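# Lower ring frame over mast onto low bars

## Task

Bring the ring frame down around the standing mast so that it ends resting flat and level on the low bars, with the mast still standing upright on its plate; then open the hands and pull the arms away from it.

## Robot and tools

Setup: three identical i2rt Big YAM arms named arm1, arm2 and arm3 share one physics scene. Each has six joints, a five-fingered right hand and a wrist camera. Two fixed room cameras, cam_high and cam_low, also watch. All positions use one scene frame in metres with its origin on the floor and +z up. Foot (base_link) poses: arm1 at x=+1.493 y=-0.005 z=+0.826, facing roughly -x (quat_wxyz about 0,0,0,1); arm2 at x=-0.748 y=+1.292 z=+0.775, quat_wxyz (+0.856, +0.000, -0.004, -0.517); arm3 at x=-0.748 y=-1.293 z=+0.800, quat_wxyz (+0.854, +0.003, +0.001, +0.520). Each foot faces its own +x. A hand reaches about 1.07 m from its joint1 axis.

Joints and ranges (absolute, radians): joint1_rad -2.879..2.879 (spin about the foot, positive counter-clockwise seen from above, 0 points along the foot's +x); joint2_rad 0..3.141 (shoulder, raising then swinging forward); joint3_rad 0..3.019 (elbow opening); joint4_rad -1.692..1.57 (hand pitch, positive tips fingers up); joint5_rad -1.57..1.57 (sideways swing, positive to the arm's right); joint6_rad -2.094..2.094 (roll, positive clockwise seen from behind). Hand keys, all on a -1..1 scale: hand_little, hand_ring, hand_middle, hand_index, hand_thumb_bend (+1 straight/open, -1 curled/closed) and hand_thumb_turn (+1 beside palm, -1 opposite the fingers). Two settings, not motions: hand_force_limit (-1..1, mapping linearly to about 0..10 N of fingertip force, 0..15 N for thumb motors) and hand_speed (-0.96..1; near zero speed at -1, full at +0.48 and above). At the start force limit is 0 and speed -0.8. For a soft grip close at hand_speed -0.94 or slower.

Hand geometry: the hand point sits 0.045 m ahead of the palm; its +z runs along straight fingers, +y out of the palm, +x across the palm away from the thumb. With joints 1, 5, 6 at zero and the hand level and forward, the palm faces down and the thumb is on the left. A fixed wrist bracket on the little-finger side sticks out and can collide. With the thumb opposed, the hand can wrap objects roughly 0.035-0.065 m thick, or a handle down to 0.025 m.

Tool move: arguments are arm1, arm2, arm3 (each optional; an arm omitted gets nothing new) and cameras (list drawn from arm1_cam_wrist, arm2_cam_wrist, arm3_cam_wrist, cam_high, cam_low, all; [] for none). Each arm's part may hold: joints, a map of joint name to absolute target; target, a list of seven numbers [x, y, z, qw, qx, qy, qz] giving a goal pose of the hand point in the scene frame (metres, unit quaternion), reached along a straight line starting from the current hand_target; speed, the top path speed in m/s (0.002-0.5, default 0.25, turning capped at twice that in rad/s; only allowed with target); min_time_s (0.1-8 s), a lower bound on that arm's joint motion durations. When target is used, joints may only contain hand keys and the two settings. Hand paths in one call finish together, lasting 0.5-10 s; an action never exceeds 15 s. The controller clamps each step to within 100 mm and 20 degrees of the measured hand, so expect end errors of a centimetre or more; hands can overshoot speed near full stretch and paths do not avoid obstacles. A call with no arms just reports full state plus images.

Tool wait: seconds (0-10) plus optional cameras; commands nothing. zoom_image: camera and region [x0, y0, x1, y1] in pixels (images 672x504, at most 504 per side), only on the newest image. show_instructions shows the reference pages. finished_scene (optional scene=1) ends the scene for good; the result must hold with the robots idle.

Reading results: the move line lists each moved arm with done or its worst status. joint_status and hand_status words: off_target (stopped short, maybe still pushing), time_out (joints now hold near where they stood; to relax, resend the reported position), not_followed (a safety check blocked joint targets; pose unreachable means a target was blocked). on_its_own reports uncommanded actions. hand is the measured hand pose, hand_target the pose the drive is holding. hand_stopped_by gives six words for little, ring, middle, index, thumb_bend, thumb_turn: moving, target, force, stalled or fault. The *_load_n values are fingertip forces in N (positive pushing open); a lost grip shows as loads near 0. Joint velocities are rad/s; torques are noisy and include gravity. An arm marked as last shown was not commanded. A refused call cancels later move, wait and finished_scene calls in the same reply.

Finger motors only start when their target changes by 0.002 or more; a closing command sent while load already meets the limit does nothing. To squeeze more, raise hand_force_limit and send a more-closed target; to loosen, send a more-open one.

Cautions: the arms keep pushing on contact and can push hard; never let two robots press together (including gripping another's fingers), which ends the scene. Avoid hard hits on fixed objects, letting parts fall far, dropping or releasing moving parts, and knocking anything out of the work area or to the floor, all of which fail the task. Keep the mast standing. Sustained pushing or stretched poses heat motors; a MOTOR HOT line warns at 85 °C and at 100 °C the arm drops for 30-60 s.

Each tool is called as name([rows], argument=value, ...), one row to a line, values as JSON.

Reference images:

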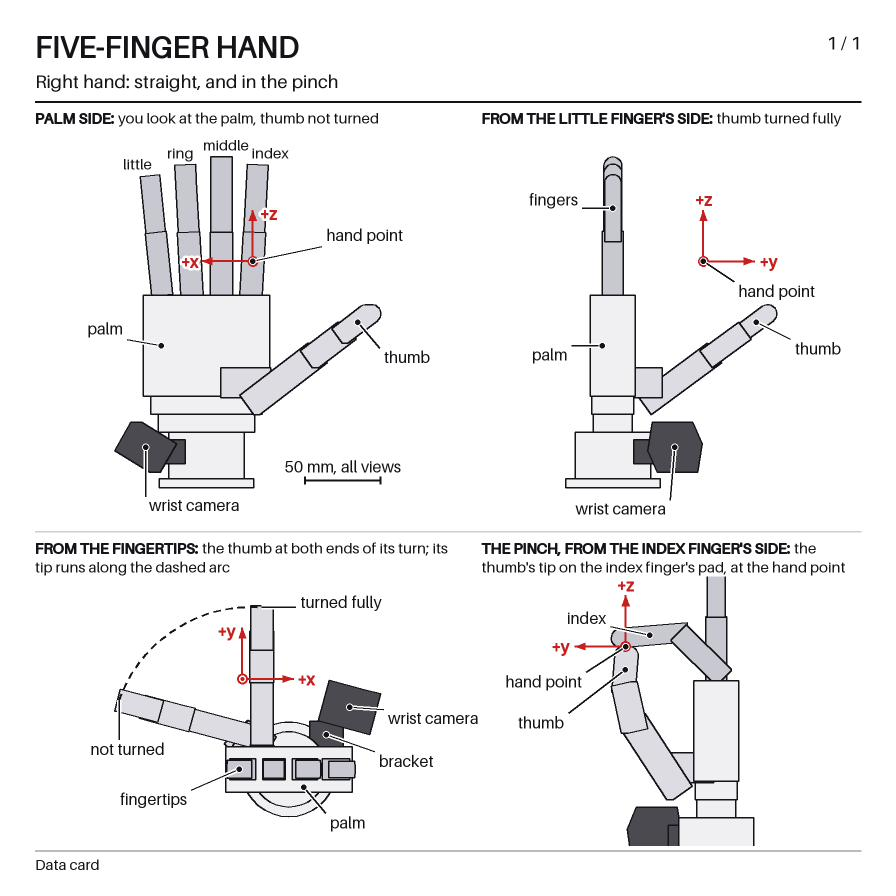

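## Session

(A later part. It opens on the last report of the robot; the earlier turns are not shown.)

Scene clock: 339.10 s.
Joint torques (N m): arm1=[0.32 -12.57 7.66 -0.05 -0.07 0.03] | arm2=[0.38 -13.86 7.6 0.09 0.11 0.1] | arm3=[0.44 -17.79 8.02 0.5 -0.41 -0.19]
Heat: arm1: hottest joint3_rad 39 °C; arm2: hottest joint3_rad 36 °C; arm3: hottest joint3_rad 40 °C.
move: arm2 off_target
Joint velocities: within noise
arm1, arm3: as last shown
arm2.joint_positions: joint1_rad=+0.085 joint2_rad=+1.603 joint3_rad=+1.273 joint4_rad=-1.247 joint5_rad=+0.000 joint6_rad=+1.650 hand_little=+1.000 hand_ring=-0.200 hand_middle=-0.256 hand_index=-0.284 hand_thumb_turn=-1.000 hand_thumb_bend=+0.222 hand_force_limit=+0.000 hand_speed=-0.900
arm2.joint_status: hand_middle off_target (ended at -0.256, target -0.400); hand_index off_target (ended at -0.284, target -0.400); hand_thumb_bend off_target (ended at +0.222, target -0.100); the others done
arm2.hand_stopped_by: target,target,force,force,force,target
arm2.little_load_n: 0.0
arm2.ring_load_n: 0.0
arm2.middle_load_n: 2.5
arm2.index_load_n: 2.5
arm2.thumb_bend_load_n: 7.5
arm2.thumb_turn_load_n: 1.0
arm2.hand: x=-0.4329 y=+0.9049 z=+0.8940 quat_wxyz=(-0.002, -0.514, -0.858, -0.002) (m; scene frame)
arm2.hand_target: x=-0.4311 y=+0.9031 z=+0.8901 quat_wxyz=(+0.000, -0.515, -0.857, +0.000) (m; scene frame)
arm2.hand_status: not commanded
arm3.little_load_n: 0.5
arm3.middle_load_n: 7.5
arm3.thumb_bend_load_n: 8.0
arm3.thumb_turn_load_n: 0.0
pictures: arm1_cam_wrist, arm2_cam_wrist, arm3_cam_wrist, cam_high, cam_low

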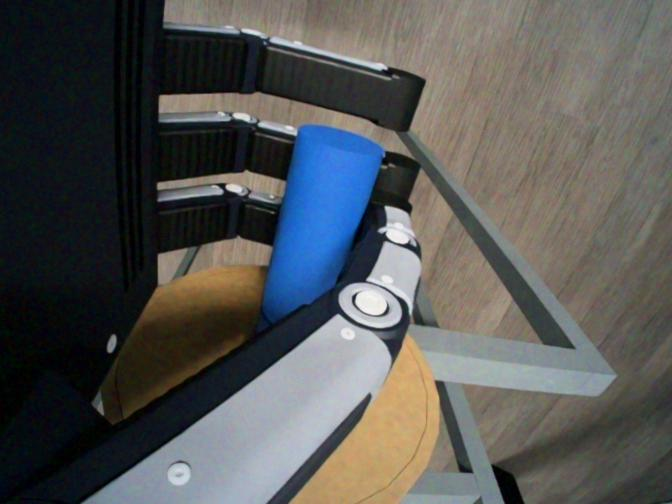

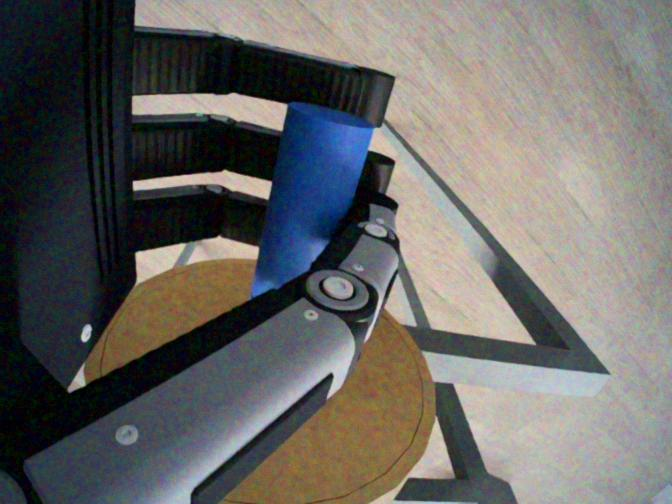

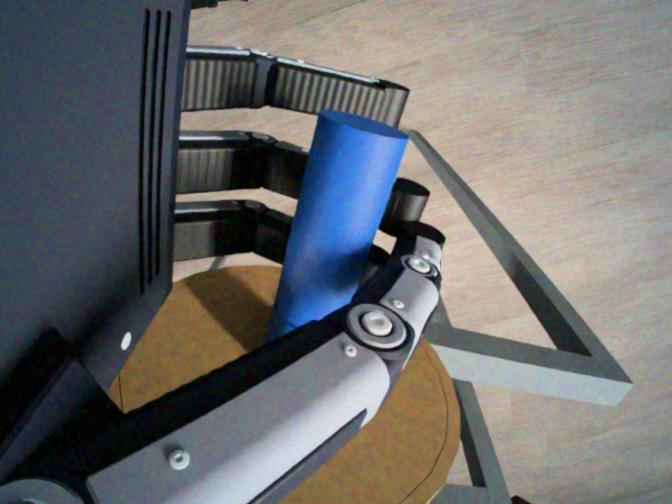

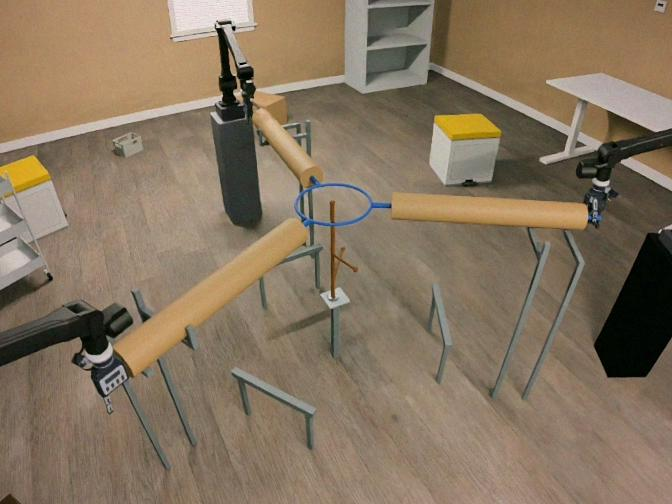

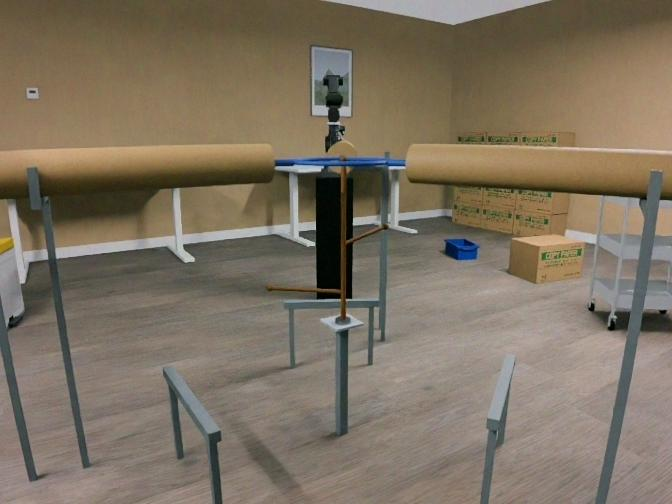

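move(arm1={"target": [1.0277, -0.0478, 0.936, 0, 0.9998, -0.0201, 0], "speed": 0.04}, arm2={"target": [-0.4329, 0.9049, 0.939, 0, 0.5173, 0.8558, 0], "speed": 0.04}, arm3={"target": [-0.5244, -0.8234, 0.952, 0, 0.4825, -0.8759, 0], "speed": 0.04}, cameras=["all"])

Scene clock: 494.83 s.
Joint torques (N m): arm1=[-0.26 -15.85 10.74 -1.39 -0.11 -0.05] | arm2=[0.21 -17.96 11.92 -1.14 -0.21 0] | arm3=[0.56 -20.25 12.18 -0.65 -0.4 -0.13]
Heat: arm1: hottest joint3_rad 39 °C; arm2: hottest joint3_rad 35 °C; arm3: hottest joint3_rad 40 °C.
move: arm1 off_target; arm2 off_target; arm3 off_target
Joint velocities: within noise
arm1.joint_positions: joint1_rad=-0.035 joint2_rad=+1.583 joint3_rad=+1.129 joint4_rad=-1.184 joint5_rad=+0.000 joint6_rad=+1.580 hand_little=+1.000 hand_ring=-0.200 hand_middle=-0.238 hand_index=-0.265 hand_thumb_turn=-1.000 hand_thumb_bend=+0.156 hand_force_limit=+0.000 hand_speed=-0.900
arm1.joint_status: not commanded
arm1.hand_stopped_by: target,target,force,force,force,target
arm1.little_load_n: 0.0
arm1.ring_load_n: 0.0
arm1.middle_load_n: 4.0
arm1.index_load_n: 5.0
arm1.thumb_bend_load_n: 6.5
arm1.thumb_turn_load_n: 0.5
arm1.hand: x=+1.0410 y=-0.0479 z=+0.9027 quat_wxyz=(-0.001, +0.999, -0.023, +0.027) (m; scene frame)
arm1.hand_target: x=+1.0287 y=-0.0479 z=+0.9354 quat_wxyz=(+0.000, +1.000, -0.020, +0.000) (m; scene frame)
arm1.hand_status: off_target (0.036 m and 3.2 deg from the pose sent, 0.045 m and 0.1 deg at the start)
arm2.joint_positions: joint1_rad=+0.085 joint2_rad=+1.603 joint3_rad=+1.293 joint4_rad=-1.337 joint5_rad=+0.010 joint6_rad=+1.662 hand_little=+1.000 hand_ring=-0.200 hand_middle=-0.256 hand_index=-0.284 hand_thumb_turn=-1.000 hand_thumb_bend=+0.222 hand_force_limit=+0.000 hand_speed=-0.900
arm2.joint_status: not commanded
arm2.hand_stopped_by: target,target,force,force,force,target
arm2.little_load_n: 0.0
arm2.ring_load_n: 0.0
arm2.middle_load_n: 5.5
arm2.index_load_n: 1.0
arm2.thumb_bend_load_n: 3.0
arm2.thumb_turn_load_n: 0.5
arm2.hand: x=-0.4434 y=+0.9171 z=+0.8988 quat_wxyz=(+0.032, -0.519, -0.854, -0.013) (m; scene frame)
arm2.hand_target: x=-0.4339 y=+0.9063 z=+0.9385 quat_wxyz=(+0.000, -0.517, -0.856, +0.000) (m; scene frame)
arm2.hand_status: off_target (0.043 m and 4.0 deg from the pose sent, 0.045 m and 0.5 deg at the start)
arm3.joint_positions: joint1_rad=-0.076 joint2_rad=+1.670 joint3_rad=+1.349 joint4_rad=-1.321 joint5_rad=+0.013 joint6_rad=+1.585 hand_little=+1.000 hand_ring=+0.014 hand_middle=-0.310 hand_index=-0.386 hand_thumb_turn=-1.000 hand_thumb_bend=+0.313 hand_force_limit=+0.000 hand_speed=-0.900
arm3.joint_status: not commanded
arm3.hand_stopped_by: target,force,force,force,force,target
arm3.little_load_n: 0.0
arm3.ring_load_n: 0.0
arm3.middle_load_n: 7.0
arm3.index_load_n: 4.5
arm3.thumb_bend_load_n: 8.5
arm3.thumb_turn_load_n: 0.5
arm3.hand: x=-0.5323 y=-0.8363 z=+0.9106 quat_wxyz=(+0.029, +0.481, -0.876, +0.020) (m; scene frame)
arm3.hand_target: x=-0.5253 y=-0.8248 z=+0.9515 quat_wxyz=(+0.000, +0.483, -0.876, +0.000) (m; scene frame)
arm3.hand_status: off_target (0.044 m and 4.1 deg from the pose sent, 0.045 m and 1.1 deg at the start)
pictures: arm1_cam_wrist, arm2_cam_wrist, arm3_cam_wrist, cam_high, cam_low

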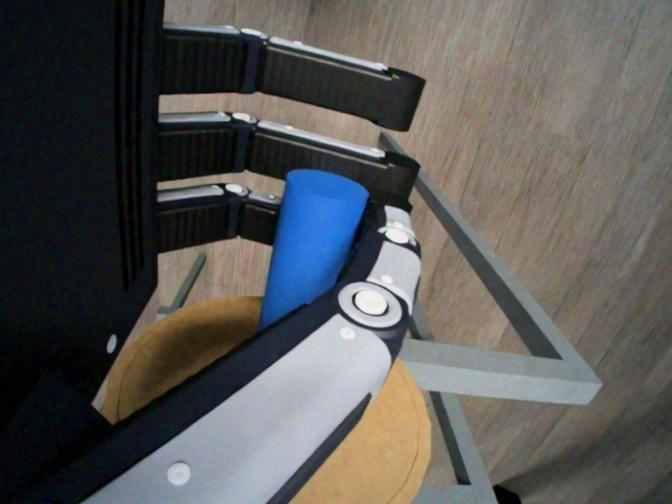

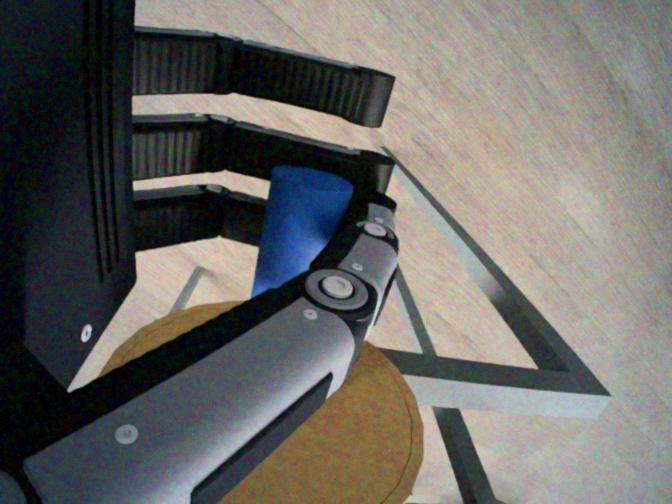

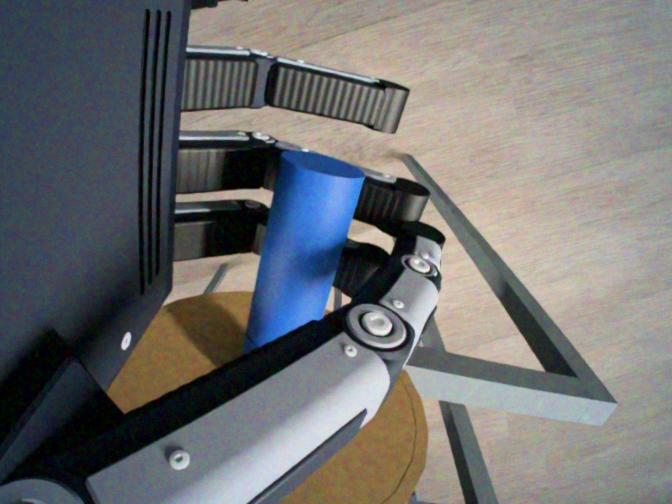

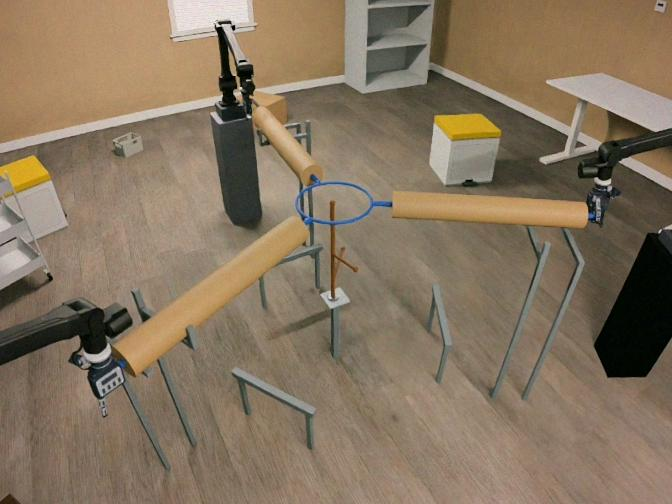

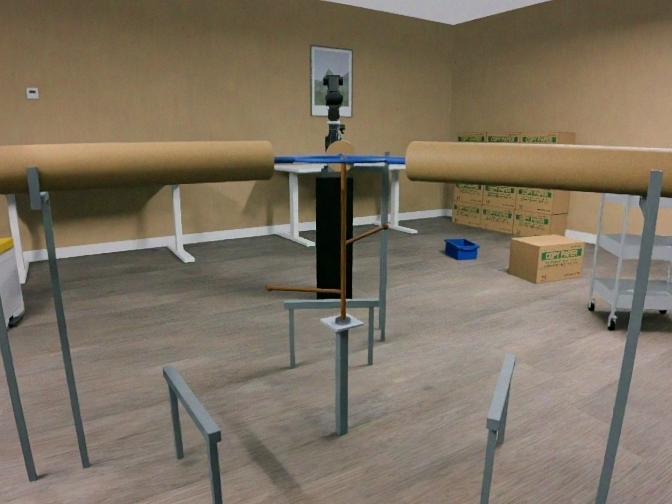

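move(arm1={"target": [1.0230, -0.0478, 0.936, -0.0008, 0.9988, -0.0201, -0.0436], "speed": 0.04}, arm2={"target": [-0.4310, 0.9010, 0.939, 0.0373, 0.5168, 0.8550, -0.0226], "speed": 0.04}, arm3={"target": [-0.5220, -0.8195, 0.952, -0.0382, 0.4820, -0.8751, -0.0210], "speed": 0.04}, cameras=["arm1_cam_wrist", "arm2_cam_wrist", "arm3_cam_wrist"])

Scene clock: 524.33 s.
Joint torques (N m): arm1=[-0.26 -16.09 9.03 0.87 -0.2 -0.02] | arm2=[0.32 -19.14 9.33 0.7 -0.01 0.04] | arm3=[0.62 -19.96 9.39 1.66 -0.35 -0.11]
Heat: arm1: hottest joint3_rad 43 °C; arm2: hottest joint3_rad 40 °C; arm3: hottest joint3_rad 44 °C.
move: arm1 off_target; arm2 off_target; arm3 off_target
Joint velocities: within noise
arm1.joint_positions: joint1_rad=-0.035 joint2_rad=+1.547 joint3_rad=+1.097 joint4_rad=-1.132 joint5_rad=+0.003 joint6_rad=+1.578 hand_little=+1.000 hand_ring=-0.200 hand_middle=-0.238 hand_index=-0.265 hand_thumb_turn=-1.000 hand_thumb_bend=+0.156 hand_force_limit=+0.000 hand_speed=-0.900
arm1.joint_status: not commanded
arm1.hand_stopped_by: target,target,force,force,force,target
arm1.little_load_n: 0.0
arm1.ring_load_n: 0.0
arm1.middle_load_n: 0.5
arm1.index_load_n: 9.0
arm1.thumb_bend_load_n: 6.0
arm1.thumb_turn_load_n: 0.5
arm1.hand: x=+1.0393 y=-0.0474 z=+0.9071 quat_wxyz=(-0.002, +1.000, -0.022, +0.000) (m; scene frame)
arm1.hand_target: x=+1.0240 y=-0.0478 z=+0.9362 quat_wxyz=(-0.001, +0.999, -0.020, -0.044) (m; scene frame)
arm1.hand_status: off_target (0.033 m and 5.0 deg from the pose sent, 0.038 m and 8.2 deg at the start)
arm2.joint_positions: joint1_rad=+0.086 joint2_rad=+1.576 joint3_rad=+1.268 joint4_rad=-1.290 joint5_rad=+0.011 joint6_rad=+1.661 hand_little=+1.000 hand_ring=-0.200 hand_middle=-0.256 hand_index=-0.284 hand_thumb_turn=-1.000 hand_thumb_bend=+0.221 hand_force_limit=+0.000 hand_speed=-0.900
arm2.joint_status: not commanded
arm2.hand_stopped_by: target,target,force,force,force,target
arm2.little_load_n: 0.5
arm2.ring_load_n: 0.0
arm2.middle_load_n: 4.0
arm2.index_load_n: 5.0
arm2.thumb_bend_load_n: 3.5
arm2.thumb_turn_load_n: 1.0
arm2.hand: x=-0.4416 y=+0.9147 z=+0.9023 quat_wxyz=(+0.011, -0.518, -0.855, -0.001) (m; scene frame)
arm2.hand_target: x=-0.4318 y=+0.9023 z=+0.9393 quat_wxyz=(-0.037, -0.517, -0.855, +0.022) (m; scene frame)
arm2.hand_status: off_target (0.041 m and 6.1 deg from the pose sent, 0.045 m and 8.9 deg at the start)
arm3.joint_positions: joint1_rad=-0.076 joint2_rad=+1.630 joint3_rad=+1.322 joint4_rad=-1.269 joint5_rad=+0.013 joint6_rad=+1.582 hand_little=+1.000 hand_ring=+0.014 hand_middle=-0.310 hand_index=-0.386 hand_thumb_turn=-1.000 hand_thumb_bend=+0.313 hand_force_limit=+0.000 hand_speed=-0.900
arm3.joint_status: not commanded
arm3.hand_stopped_by: target,force,force,force,force,target
arm3.little_load_n: 0.0
arm3.ring_load_n: 0.0
arm3.middle_load_n: 7.0
arm3.index_load_n: 4.5
arm3.thumb_bend_load_n: 8.5
arm3.thumb_turn_load_n: 0.5
arm3.hand: x=-0.5301 y=-0.8326 z=+0.9207 quat_wxyz=(+0.001, +0.483, -0.876, +0.004) (m; scene frame)
arm3.hand_target: x=-0.5226 y=-0.8205 z=+0.9523 quat_wxyz=(-0.038, +0.482, -0.875, -0.021) (m; scene frame)
arm3.hand_status: off_target (0.035 m and 5.3 deg from the pose sent, 0.046 m and 9.1 deg at the start)
pictures: arm1_cam_wrist, arm2_cam_wrist, arm3_cam_wrist

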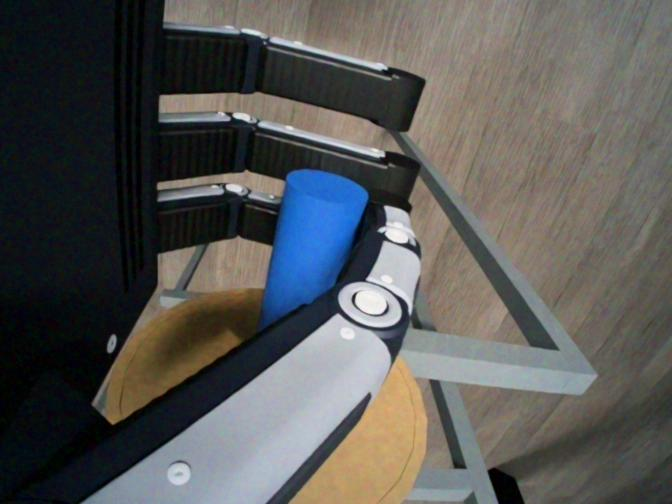

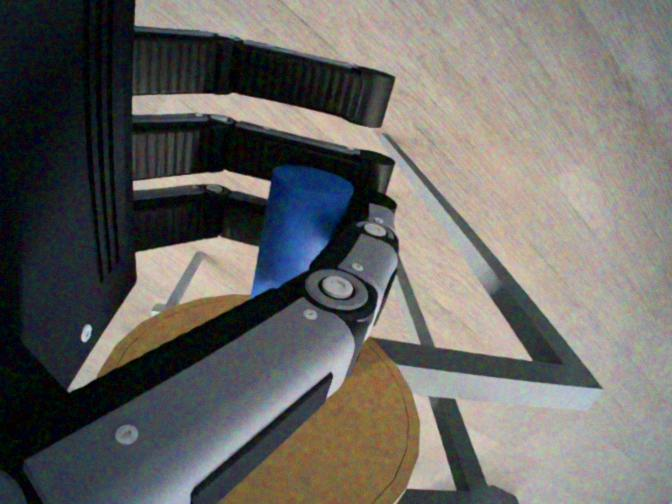

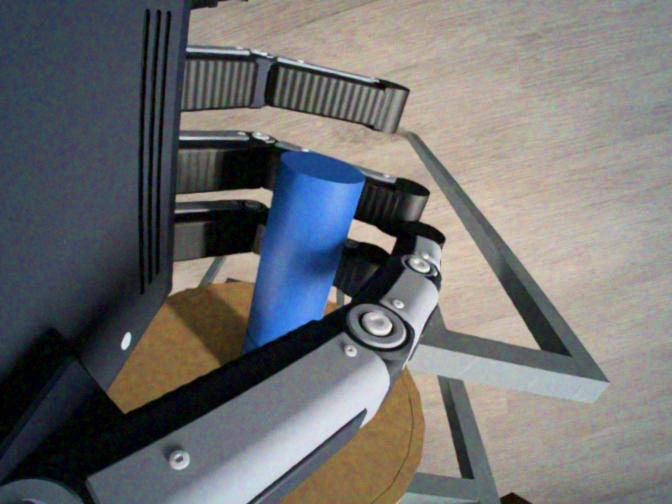

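move(arm1={"target": [1.0230, -0.0478, 0.895, -0.0002, 0.9997, -0.0201, -0.015], "speed": 0.05}, arm2={"target": [-0.4310, 0.9010, 0.895, 0.0130, 0.5168, 0.8555, -0.0078], "speed": 0.05}, arm3={"target": [-0.5220, -0.8195, 0.908, -0.0131, 0.4820, -0.8758, -0.0072], "speed": 0.05}, cameras=["arm1_cam_wrist", "arm2_cam_wrist", "arm3_cam_wrist"])

Scene clock: 530.03 s.
Joint torques (N m): arm1=[-0.21 -12.28 8.88 0.36 -0.14 -0.01] | arm2=[0.26 -13.04 8.61 0.44 -0.15 0.04] | arm3=[0.5 -17.9 9.03 1.4 -0.3 -0.1]
Heat: arm1: hottest joint3_rad 43 °C; arm2: hottest joint3_rad 39 °C; arm3: hottest joint3_rad 43 °C.
move: arm1 off_target; arm2 done; arm3 off_target
Joint velocities: within noise
arm1.joint_positions: joint1_rad=-0.035 joint2_rad=+1.573 joint3_rad=+1.081 joint4_rad=-1.079 joint5_rad=+0.001 joint6_rad=+1.576 hand_little=+1.000 hand_ring=-0.200 hand_middle=-0.238 hand_index=-0.265 hand_thumb_turn=-1.000 hand_thumb_bend=+0.156 hand_force_limit=+0.000 hand_speed=-0.900
arm1.joint_status: not commanded
arm1.hand_stopped_by: target,target,force,force,force,target
arm1.little_load_n: 0.0
arm1.ring_load_n: 0.0
arm1.middle_load_n: 0.5
arm1.index_load_n: 4.5
arm1.thumb_bend_load_n: 6.0
arm1.thumb_turn_load_n: 0.5
arm1.hand: x=+1.0338 y=-0.0476 z=+0.8915 quat_wxyz=(-0.001, +1.000, -0.021, -0.005) (m; scene frame)
arm1.hand_target: x=+1.0233 y=-0.0478 z=+0.8951 quat_wxyz=(+0.000, +1.000, -0.020, -0.015) (m; scene frame)
arm1.hand_status: off_target (0.011 m and 1.1 deg from the pose sent, 0.020 m and 1.7 deg at the start)
arm2.joint_positions: joint1_rad=+0.086 joint2_rad=+1.579 joint3_rad=+1.246 joint4_rad=-1.232 joint5_rad=+0.010 joint6_rad=+1.658 hand_little=+1.000 hand_ring=-0.200 hand_middle=-0.256 hand_index=-0.284 hand_thumb_turn=-1.000 hand_thumb_bend=+0.221 hand_force_limit=+0.000 hand_speed=-0.900
arm2.joint_status: not commanded
arm2.hand_stopped_by: target,target,force,force,force,target
arm2.little_load_n: 0.0
arm2.ring_load_n: 0.0
arm2.middle_load_n: 3.5
arm2.index_load_n: 1.0
arm2.thumb_bend_load_n: 3.0
arm2.thumb_turn_load_n: 0.5
arm2.hand: x=-0.4374 y=+0.9087 z=+0.8947 quat_wxyz=(-0.005, -0.518, -0.856, +0.006) (m; scene frame)
arm2.hand_target: x=-0.4312 y=+0.9011 z=+0.8950 quat_wxyz=(-0.013, -0.517, -0.856, +0.008) (m; scene frame)
arm2.hand_status: done (0.010 m and 0.9 deg from the pose sent, 0.019 m and 2.9 deg at the start)
arm3.joint_positions: joint1_rad=-0.076 joint2_rad=+1.670 joint3_rad=+1.297 joint4_rad=-1.223 joint5_rad=+0.011 joint6_rad=+1.581 hand_little=+1.000 hand_ring=+0.014 hand_middle=-0.310 hand_index=-0.386 hand_thumb_turn=-1.000 hand_thumb_bend=+0.313 hand_force_limit=+0.000 hand_speed=-0.900
arm3.joint_status: not commanded
arm3.hand_stopped_by: target,force,force,force,force,target
arm3.little_load_n: 0.0
arm3.ring_load_n: 0.0
arm3.middle_load_n: 7.0
arm3.index_load_n: 4.0
arm3.thumb_bend_load_n: 8.5
arm3.thumb_turn_load_n: 0.5
arm3.hand: x=-0.5299 y=-0.8311 z=+0.8931 quat_wxyz=(+0.009, +0.483, -0.875, +0.008) (m; scene frame)
arm3.hand_target: x=-0.5222 y=-0.8200 z=+0.9084 quat_wxyz=(-0.013, +0.482, -0.876, -0.007) (m; scene frame)
arm3.hand_status: off_target (0.020 m and 3.1 deg from the pose sent, 0.020 m and 2.0 deg at the start)
pictures: arm1_cam_wrist, arm2_cam_wrist, arm3_cam_wrist

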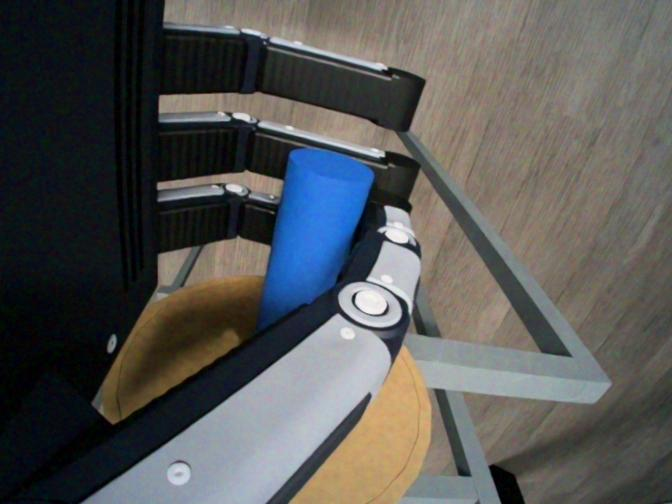

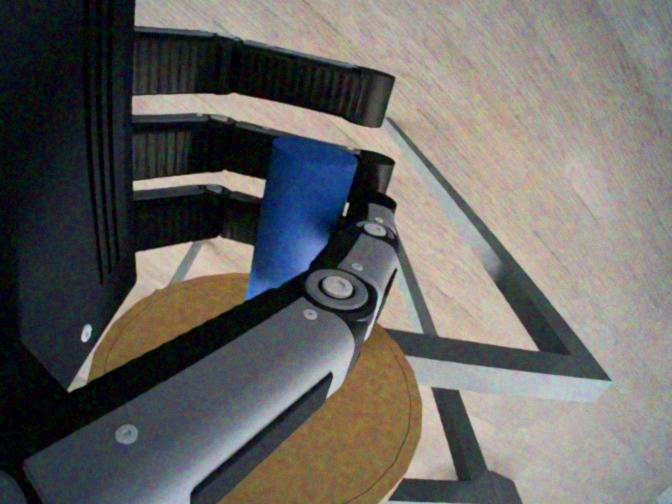

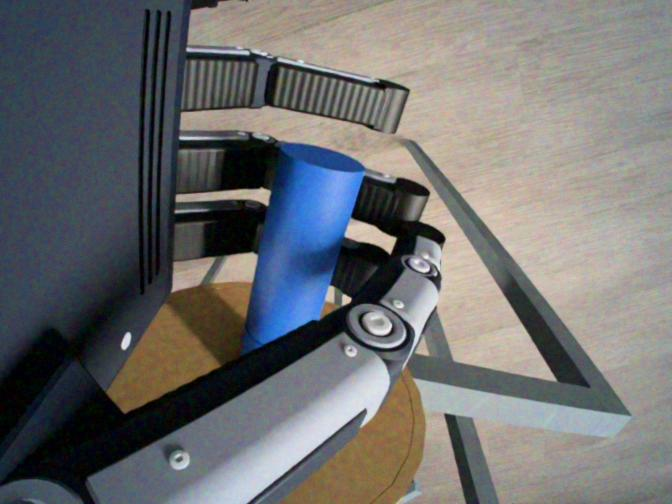

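move(arm1={"target": [1.0100, -0.0478, 0.897, -0.0002, 0.9997, -0.0201, -0.015], "speed": 0.05}, arm2={"target": [-0.4230, 0.8880, 0.892, 0.0130, 0.5168, 0.8555, -0.0078], "speed": 0.05}, arm3={"target": [-0.5130, -0.8060, 0.920, -0.0262, 0.4820, -0.8754, -0.0144], "speed": 0.05}, cameras=["arm1_cam_wrist", "arm2_cam_wrist", "arm3_cam_wrist"])

Scene clock: 536.70 s.
Joint torques (N m): arm1=[-0.21 -10.99 10.61 -0.14 -0.14 0] | arm2=[0.09 -12.92 11.11 0.18 0.03 0.04] | arm3=[0.44 -17.03 12.55 1.26 -0.29 -0.11]
Heat: arm1: hottest joint3_rad 43 °C; arm2: hottest joint3_rad 39 °C; arm3: hottest joint3_rad 43 °C.
move: arm1 off_target; arm2 off_target; arm3 off_target
Joint velocities: within noise
arm1.joint_positions: joint1_rad=-0.035 joint2_rad=+1.587 joint3_rad=+1.098 joint4_rad=-1.079 joint5_rad=+0.001 joint6_rad=+1.576 hand_little=+1.000 hand_ring=-0.200 hand_middle=-0.238 hand_index=-0.265 hand_thumb_turn=-1.000 hand_thumb_bend=+0.156 hand_force_limit=+0.000 hand_speed=-0.900
arm1.joint_status: not commanded
arm1.hand_stopped_by: target,target,force,force,force,target
arm1.little_load_n: 0.0
arm1.ring_load_n: 0.0
arm1.middle_load_n: 0.5
arm1.index_load_n: 5.0
arm1.thumb_bend_load_n: 6.0
arm1.thumb_turn_load_n: 0.5
arm1.hand: x=+1.0272 y=-0.0474 z=+0.8918 quat_wxyz=(-0.001, +1.000, -0.021, -0.007) (m; scene frame)
arm1.hand_target: x=+1.0105 y=-0.0478 z=+0.8972 quat_wxyz=(+0.000, +1.000, -0.020, -0.015) (m; scene frame)
arm1.hand_status: off_target (0.018 m and 0.9 deg from the pose sent, 0.024 m and 1.1 deg at the start)
arm2.joint_positions: joint1_rad=+0.086 joint2_rad=+1.611 joint3_rad=+1.251 joint4_rad=-1.226 joint5_rad=+0.005 joint6_rad=+1.658 hand_little=+1.000 hand_ring=-0.200 hand_middle=-0.256 hand_index=-0.284 hand_thumb_turn=-1.000 hand_thumb_bend=+0.221 hand_force_limit=+0.000 hand_speed=-0.900
arm2.joint_status: not commanded
arm2.hand_stopped_by: target,target,force,force,force,target
arm2.little_load_n: 0.0
arm2.ring_load_n: 0.0
arm2.middle_load_n: 3.5
arm2.index_load_n: 0.5
arm2.thumb_bend_load_n: 3.5
arm2.thumb_turn_load_n: 0.0
arm2.hand: x=-0.4349 y=+0.9069 z=+0.8820 quat_wxyz=(+0.004, -0.517, -0.856, -0.001) (m; scene frame)
arm2.hand_target: x=-0.4236 y=+0.8887 z=+0.8924 quat_wxyz=(-0.013, -0.517, -0.856, +0.008) (m; scene frame)
arm2.hand_status: off_target (0.024 m and 2.2 deg from the pose sent, 0.025 m and 0.9 deg at the start)
arm3.joint_positions: joint1_rad=-0.076 joint2_rad=+1.670 joint3_rad=+1.297 joint4_rad=-1.223 joint5_rad=+0.011 joint6_rad=+1.581 hand_little=+1.000 hand_ring=+0.014 hand_middle=-0.310 hand_index=-0.386 hand_thumb_turn=-1.000 hand_thumb_bend=+0.313 hand_force_limit=+0.000 hand_speed=-0.900
arm3.joint_status: not commanded
arm3.hand_stopped_by: target,force,force,force,force,target
arm3.little_load_n: 0.0
arm3.ring_load_n: 0.0
arm3.middle_load_n: 7.0
arm3.index_load_n: 4.0
arm3.thumb_bend_load_n: 8.5
arm3.thumb_turn_load_n: 0.5
arm3.hand: x=-0.5299 y=-0.8311 z=+0.8931 quat_wxyz=(+0.009, +0.483, -0.875, +0.008) (m; scene frame)
arm3.hand_target: x=-0.5140 y=-0.8079 z=+0.9210 quat_wxyz=(-0.026, +0.482, -0.876, -0.014) (m; scene frame)
arm3.hand_status: off_target (0.040 m and 4.8 deg from the pose sent, 0.040 m and 4.8 deg at the start)
pictures: arm1_cam_wrist, arm2_cam_wrist, arm3_cam_wrist

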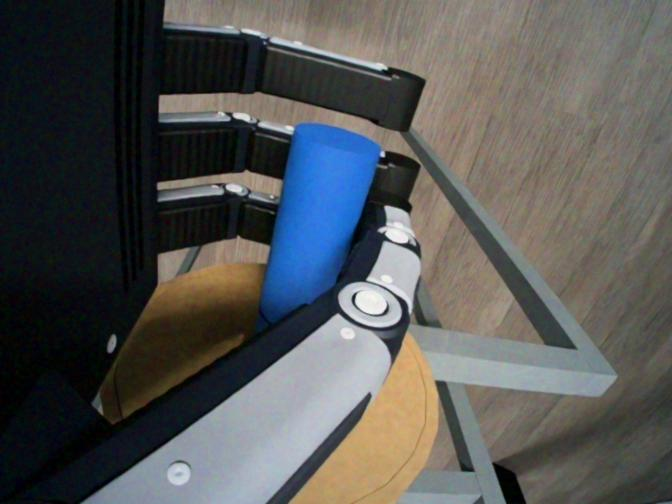

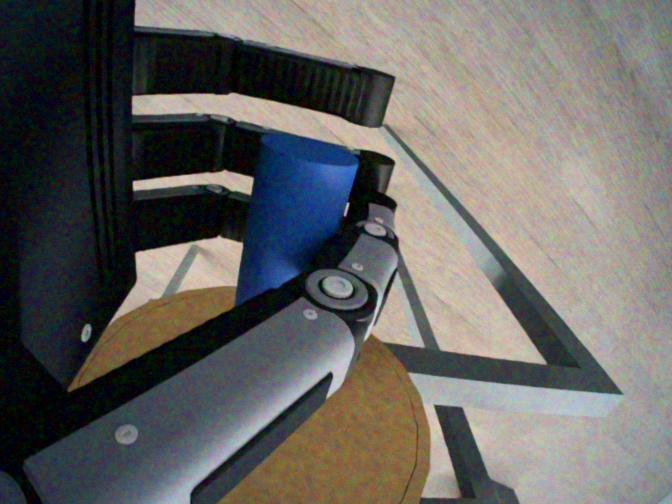

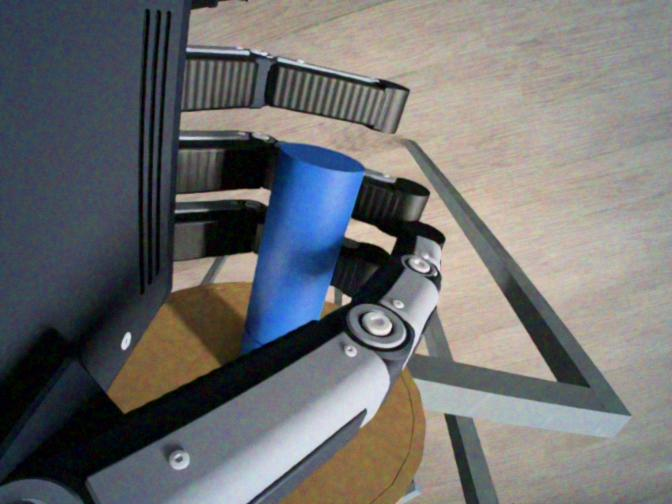

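move(arm1={"target": [1.0090, -0.0478, 0.980, -0.0008, 0.9988, -0.0201, -0.0436], "speed": 0.05}, arm2={"target": [-0.4265, 0.8910, 0.985, 0.0373, 0.5168, 0.8550, -0.0226], "speed": 0.05}, arm3={"target": [-0.5203, -0.8159, 0.995, -0.0382, 0.4820, -0.8751, -0.0210], "speed": 0.05}, cameras=["all"])

Scene clock: 547.53 s.
Joint torques (N m): arm1=[-0.15 -15.97 12.25 -0.68 -0.3 -0.01] | arm2=[0.21 -19.31 12.85 -0.77 -0.1 0.03] | arm3=[0.67 -19.55 13.49 0.08 -0.39 -0.09]
Heat: arm1: hottest joint3_rad 44 °C; arm2: hottest joint3_rad 40 °C; arm3: hottest joint3_rad 45 °C.
move: arm1 off_target; arm2 off_target; arm3 off_target
Joint velocities: within noise
arm1.joint_positions: joint1_rad=-0.035 joint2_rad=+1.539 joint3_rad=+1.174 joint4_rad=-1.216 joint5_rad=+0.004 joint6_rad=+1.577 hand_little=+1.000 hand_ring=-0.200 hand_middle=-0.238 hand_index=-0.265 hand_thumb_turn=-1.000 hand_thumb_bend=+0.156 hand_force_limit=+0.000 hand_speed=-0.900
arm1.joint_status: not commanded
arm1.hand_stopped_by: target,target,force,force,force,target
arm1.little_load_n: 0.0
arm1.ring_load_n: 0.0
arm1.middle_load_n: 0.5
arm1.index_load_n: 8.5
arm1.thumb_bend_load_n: 5.5
arm1.thumb_turn_load_n: 0.5
arm1.hand: x=+1.0298 y=-0.0468 z=+0.9371 quat_wxyz=(-0.003, +1.000, -0.022, +0.000) (m; scene frame)
arm1.hand_target: x=+1.0111 y=-0.0479 z=+0.9797 quat_wxyz=(-0.001, +0.999, -0.020, -0.044) (m; scene frame)
arm1.hand_status: off_target (0.048 m and 5.0 deg from the pose sent, 0.090 m and 4.2 deg at the start)
arm2.joint_positions: joint1_rad=+0.086 joint2_rad=+1.578 joint3_rad=+1.350 joint4_rad=-1.364 joint5_rad=+0.014 joint6_rad=+1.659 hand_little=+1.000 hand_ring=-0.200 hand_middle=-0.256 hand_index=-0.284 hand_thumb_turn=-1.000 hand_thumb_bend=+0.221 hand_force_limit=+0.000 hand_speed=-0.900
arm2.joint_status: not commanded
arm2.hand_stopped_by: target,target,force,force,force,target
arm2.little_load_n: 0.0
arm2.ring_load_n: 0.0
arm2.middle_load_n: 4.5
arm2.index_load_n: 4.0
arm2.thumb_bend_load_n: 3.0
arm2.thumb_turn_load_n: 0.5
arm2.hand: x=-0.4366 y=+0.9058 z=+0.9318 quat_wxyz=(+0.008, -0.518, -0.856, +0.001) (m; scene frame)
arm2.hand_target: x=-0.4281 y=+0.8935 z=+0.9842 quat_wxyz=(-0.037, -0.517, -0.855, +0.023) (m; scene frame)
arm2.hand_status: off_target (0.056 m and 5.8 deg from the pose sent, 0.105 m and 5.4 deg at the start)
arm3.joint_positions: joint1_rad=-0.076 joint2_rad=+1.611 joint3_rad=+1.372 joint4_rad=-1.341 joint5_rad=+0.014 joint6_rad=+1.581 hand_little=+1.000 hand_ring=+0.014 hand_middle=-0.310 hand_index=-0.386 hand_thumb_turn=-1.000 hand_thumb_bend=+0.313 hand_force_limit=+0.000 hand_speed=-0.900
arm3.joint_status: not commanded
arm3.hand_stopped_by: target,force,force,force,force,target
arm3.little_load_n: 0.0
arm3.ring_load_n: 0.0
arm3.middle_load_n: 7.0
arm3.index_load_n: 4.5
arm3.thumb_bend_load_n: 8.5
arm3.thumb_turn_load_n: 0.5
arm3.hand: x=-0.5303 y=-0.8335 z=+0.9477 quat_wxyz=(+0.002, +0.483, -0.876, +0.005) (m; scene frame)
arm3.hand_target: x=-0.5216 y=-0.8182 z=+0.9950 quat_wxyz=(-0.039, +0.482, -0.875, -0.021) (m; scene frame)
arm3.hand_status: off_target (0.051 m and 5.5 deg from the pose sent, 0.103 m and 6.4 deg at the start)
pictures: arm1_cam_wrist, arm2_cam_wrist, arm3_cam_wrist, cam_high, cam_low

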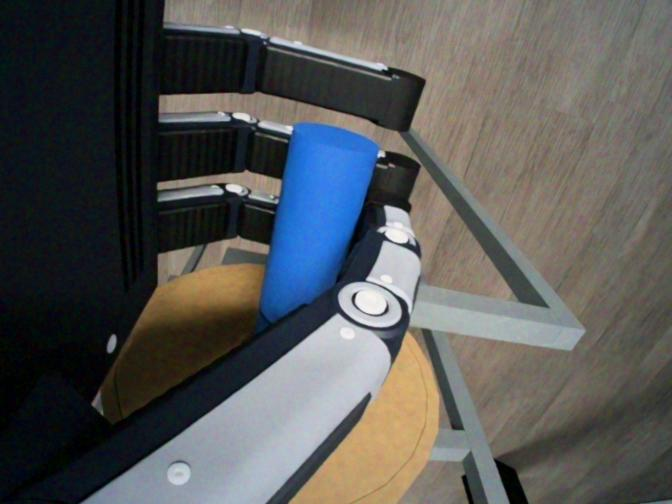

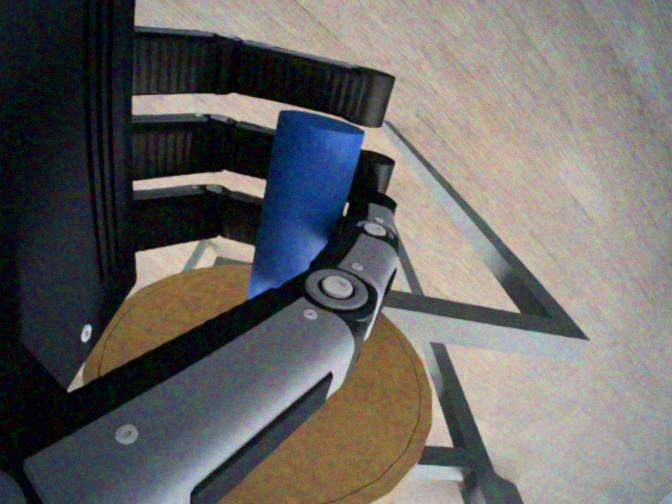

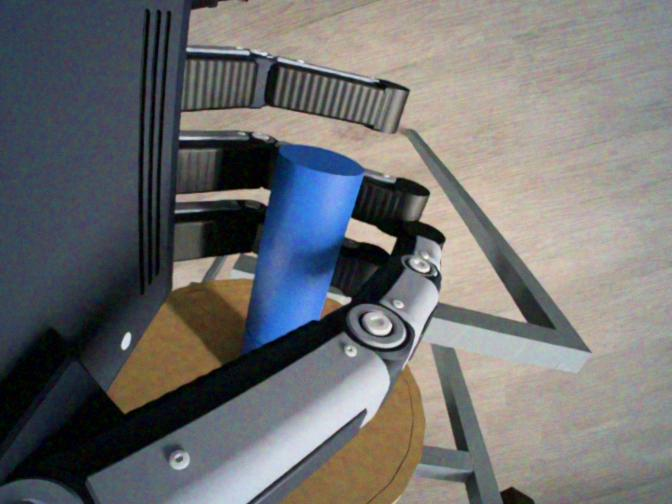

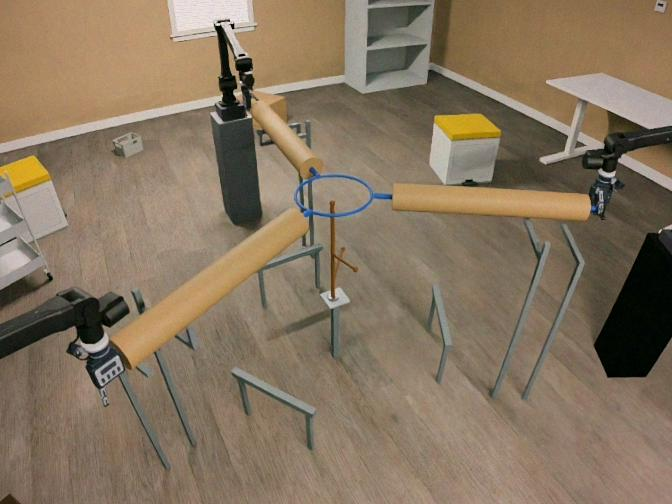

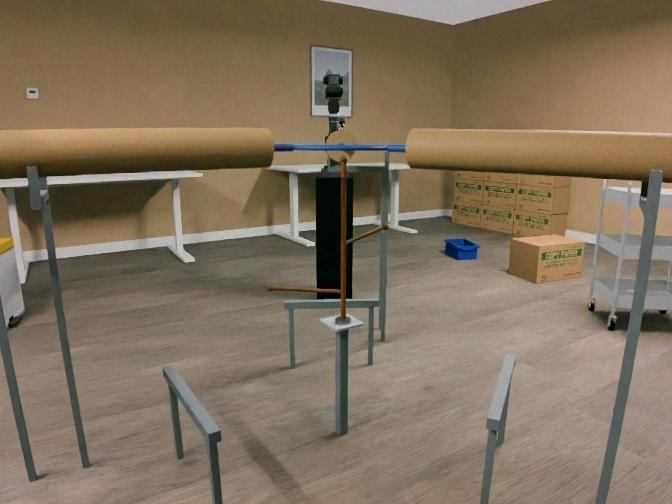

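move(arm1={"target": [1.0180, -0.0478, 1.043, -0.0008, 0.9988, -0.0201, -0.0436], "speed": 0.07}, arm2={"target": [-0.4315, 0.8960, 1.056, 0.0373, 0.5168, 0.8550, -0.0226], "speed": 0.07}, arm3={"target": [-0.5245, -0.8240, 1.064, -0.0382, 0.4820, -0.8751, -0.0210], "speed": 0.07}, cameras=["all"])

Scene clock: 559.73 s.
Joint torques (N m): arm1=[-0.21 -15.56 12.72 -0.9 -0.29 -0.04] | arm2=[-0.09 -19.08 13.46 -0.57 -0.11 -0.01] | arm3=[0.67 -19.19 14.02 -0.03 -0.39 -0.1]
Heat: arm1: hottest joint3_rad 44 °C; arm2: hottest joint3_rad 41 °C; arm3: hottest joint3_rad 45 °C.
move: arm1 off_target; arm2 off_target; arm3 off_target
Joint velocities: within noise
arm1.joint_positions: joint1_rad=-0.035 joint2_rad=+1.488 joint3_rad=+1.284 joint4_rad=-1.374 joint5_rad=+0.004 joint6_rad=+1.578 hand_little=+1.000 hand_ring=-0.200 hand_middle=-0.238 hand_index=-0.265 hand_thumb_turn=-1.000 hand_thumb_bend=+0.156 hand_force_limit=+0.000 hand_speed=-0.900
arm1.joint_status: not commanded
arm1.hand_stopped_by: target,target,force,force,force,target
arm1.little_load_n: 0.0
arm1.ring_load_n: 0.0
arm1.middle_load_n: 0.5
arm1.index_load_n: 8.5
arm1.thumb_bend_load_n: 5.5
arm1.thumb_turn_load_n: 0.5
arm1.hand: x=+1.0317 y=-0.0470 z=+0.9991 quat_wxyz=(-0.003, +1.000, -0.022, -0.002) (m; scene frame)
arm1.hand_target: x=+1.0200 y=-0.0479 z=+1.0423 quat_wxyz=(-0.001, +0.999, -0.020, -0.044) (m; scene frame)
arm1.hand_status: off_target (0.046 m and 4.8 deg from the pose sent, 0.107 m and 5.0 deg at the start)
arm2.joint_positions: joint1_rad=+0.086 joint2_rad=+1.554 joint3_rad=+1.506 joint4_rad=-1.550 joint5_rad=+0.014 joint6_rad=+1.659 hand_little=+1.000 hand_ring=-0.200 hand_middle=-0.256 hand_index=-0.284 hand_thumb_turn=-1.000 hand_thumb_bend=+0.221 hand_force_limit=+0.000 hand_speed=-0.900
arm2.joint_status: not commanded
arm2.hand_stopped_by: target,target,force,force,force,target
arm2.little_load_n: 0.0
arm2.ring_load_n: 0.0
arm2.middle_load_n: 4.5
arm2.index_load_n: 3.5
arm2.thumb_bend_load_n: 3.0
arm2.thumb_turn_load_n: 0.5
arm2.hand: x=-0.4377 y=+0.9068 z=+1.0013 quat_wxyz=(+0.011, -0.518, -0.855, +0.000) (m; scene frame)
arm2.hand_target: x=-0.4333 y=+0.8988 z=+1.0551 quat_wxyz=(-0.038, -0.517, -0.855, +0.023) (m; scene frame)
arm2.hand_status: off_target (0.056 m and 6.1 deg from the pose sent, 0.125 m and 5.8 deg at the start)
arm3.joint_positions: joint1_rad=-0.076 joint2_rad=+1.577 joint3_rad=+1.512 joint4_rad=-1.514 joint5_rad=+0.014 joint6_rad=+1.581 hand_little=+1.000 hand_ring=+0.014 hand_middle=-0.310 hand_index=-0.386 hand_thumb_turn=-1.000 hand_thumb_bend=+0.313 hand_force_limit=+0.000 hand_speed=-0.900
arm3.joint_status: not commanded
arm3.hand_stopped_by: target,force,force,force,force,target
arm3.little_load_n: 0.0
arm3.ring_load_n: 0.0
arm3.middle_load_n: 7.0
arm3.index_load_n: 5.0
arm3.thumb_bend_load_n: 8.5
arm3.thumb_turn_load_n: 0.5
arm3.hand: x=-0.5313 y=-0.8358 z=+1.0161 quat_wxyz=(+0.001, +0.483, -0.876, +0.005) (m; scene frame)
arm3.hand_target: x=-0.5259 y=-0.8263 z=+1.0636 quat_wxyz=(-0.039, +0.482, -0.875, -0.021) (m; scene frame)
arm3.hand_status: off_target (0.050 m and 5.4 deg from the pose sent, 0.117 m and 5.5 deg at the start)
pictures: arm1_cam_wrist, arm2_cam_wrist, arm3_cam_wrist, cam_high, cam_low

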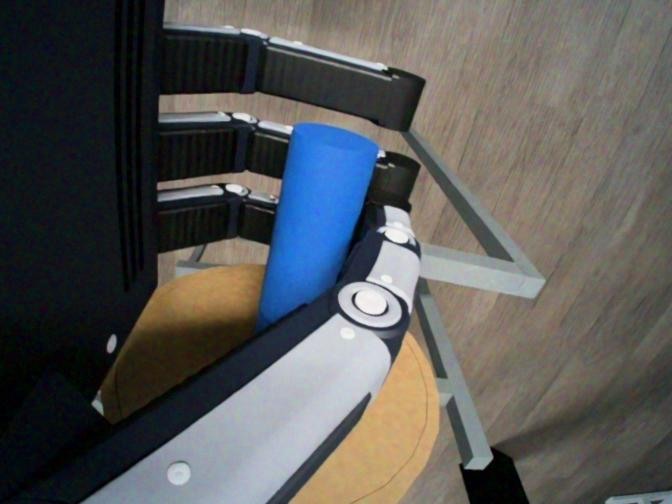

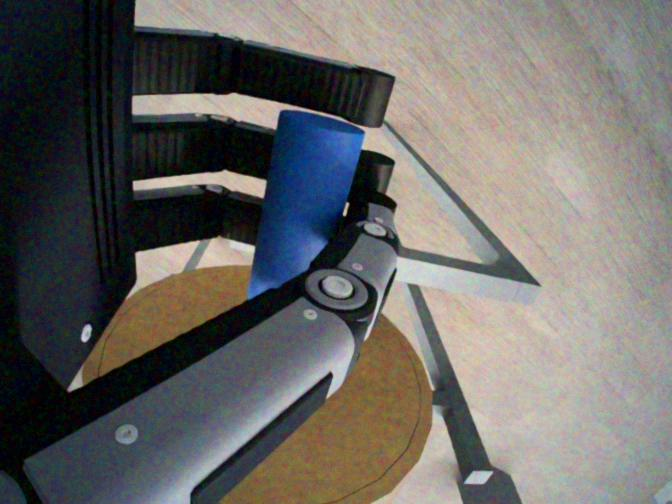

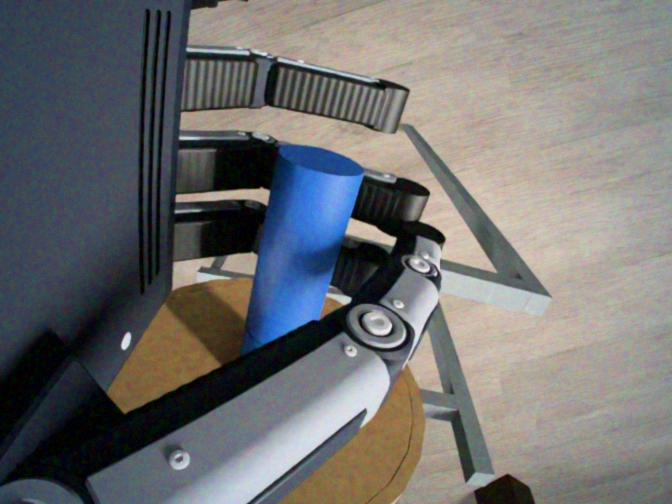

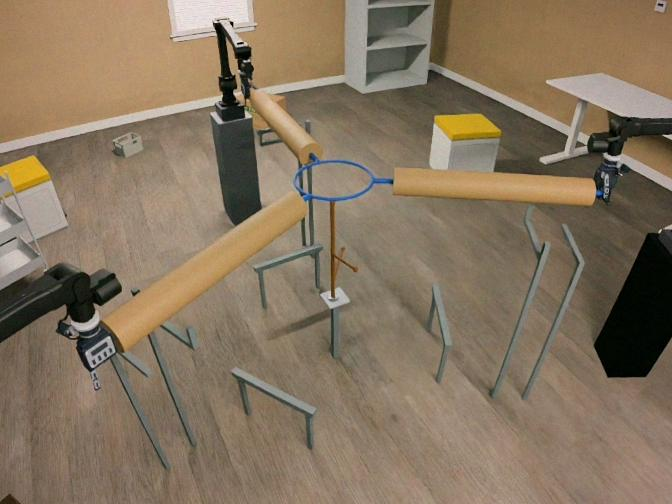

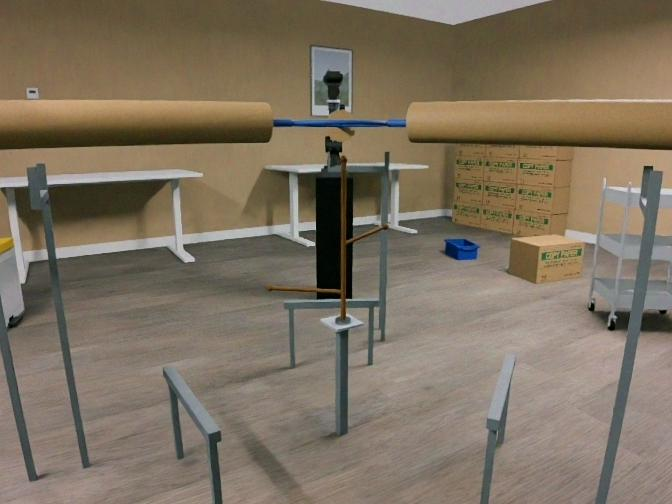

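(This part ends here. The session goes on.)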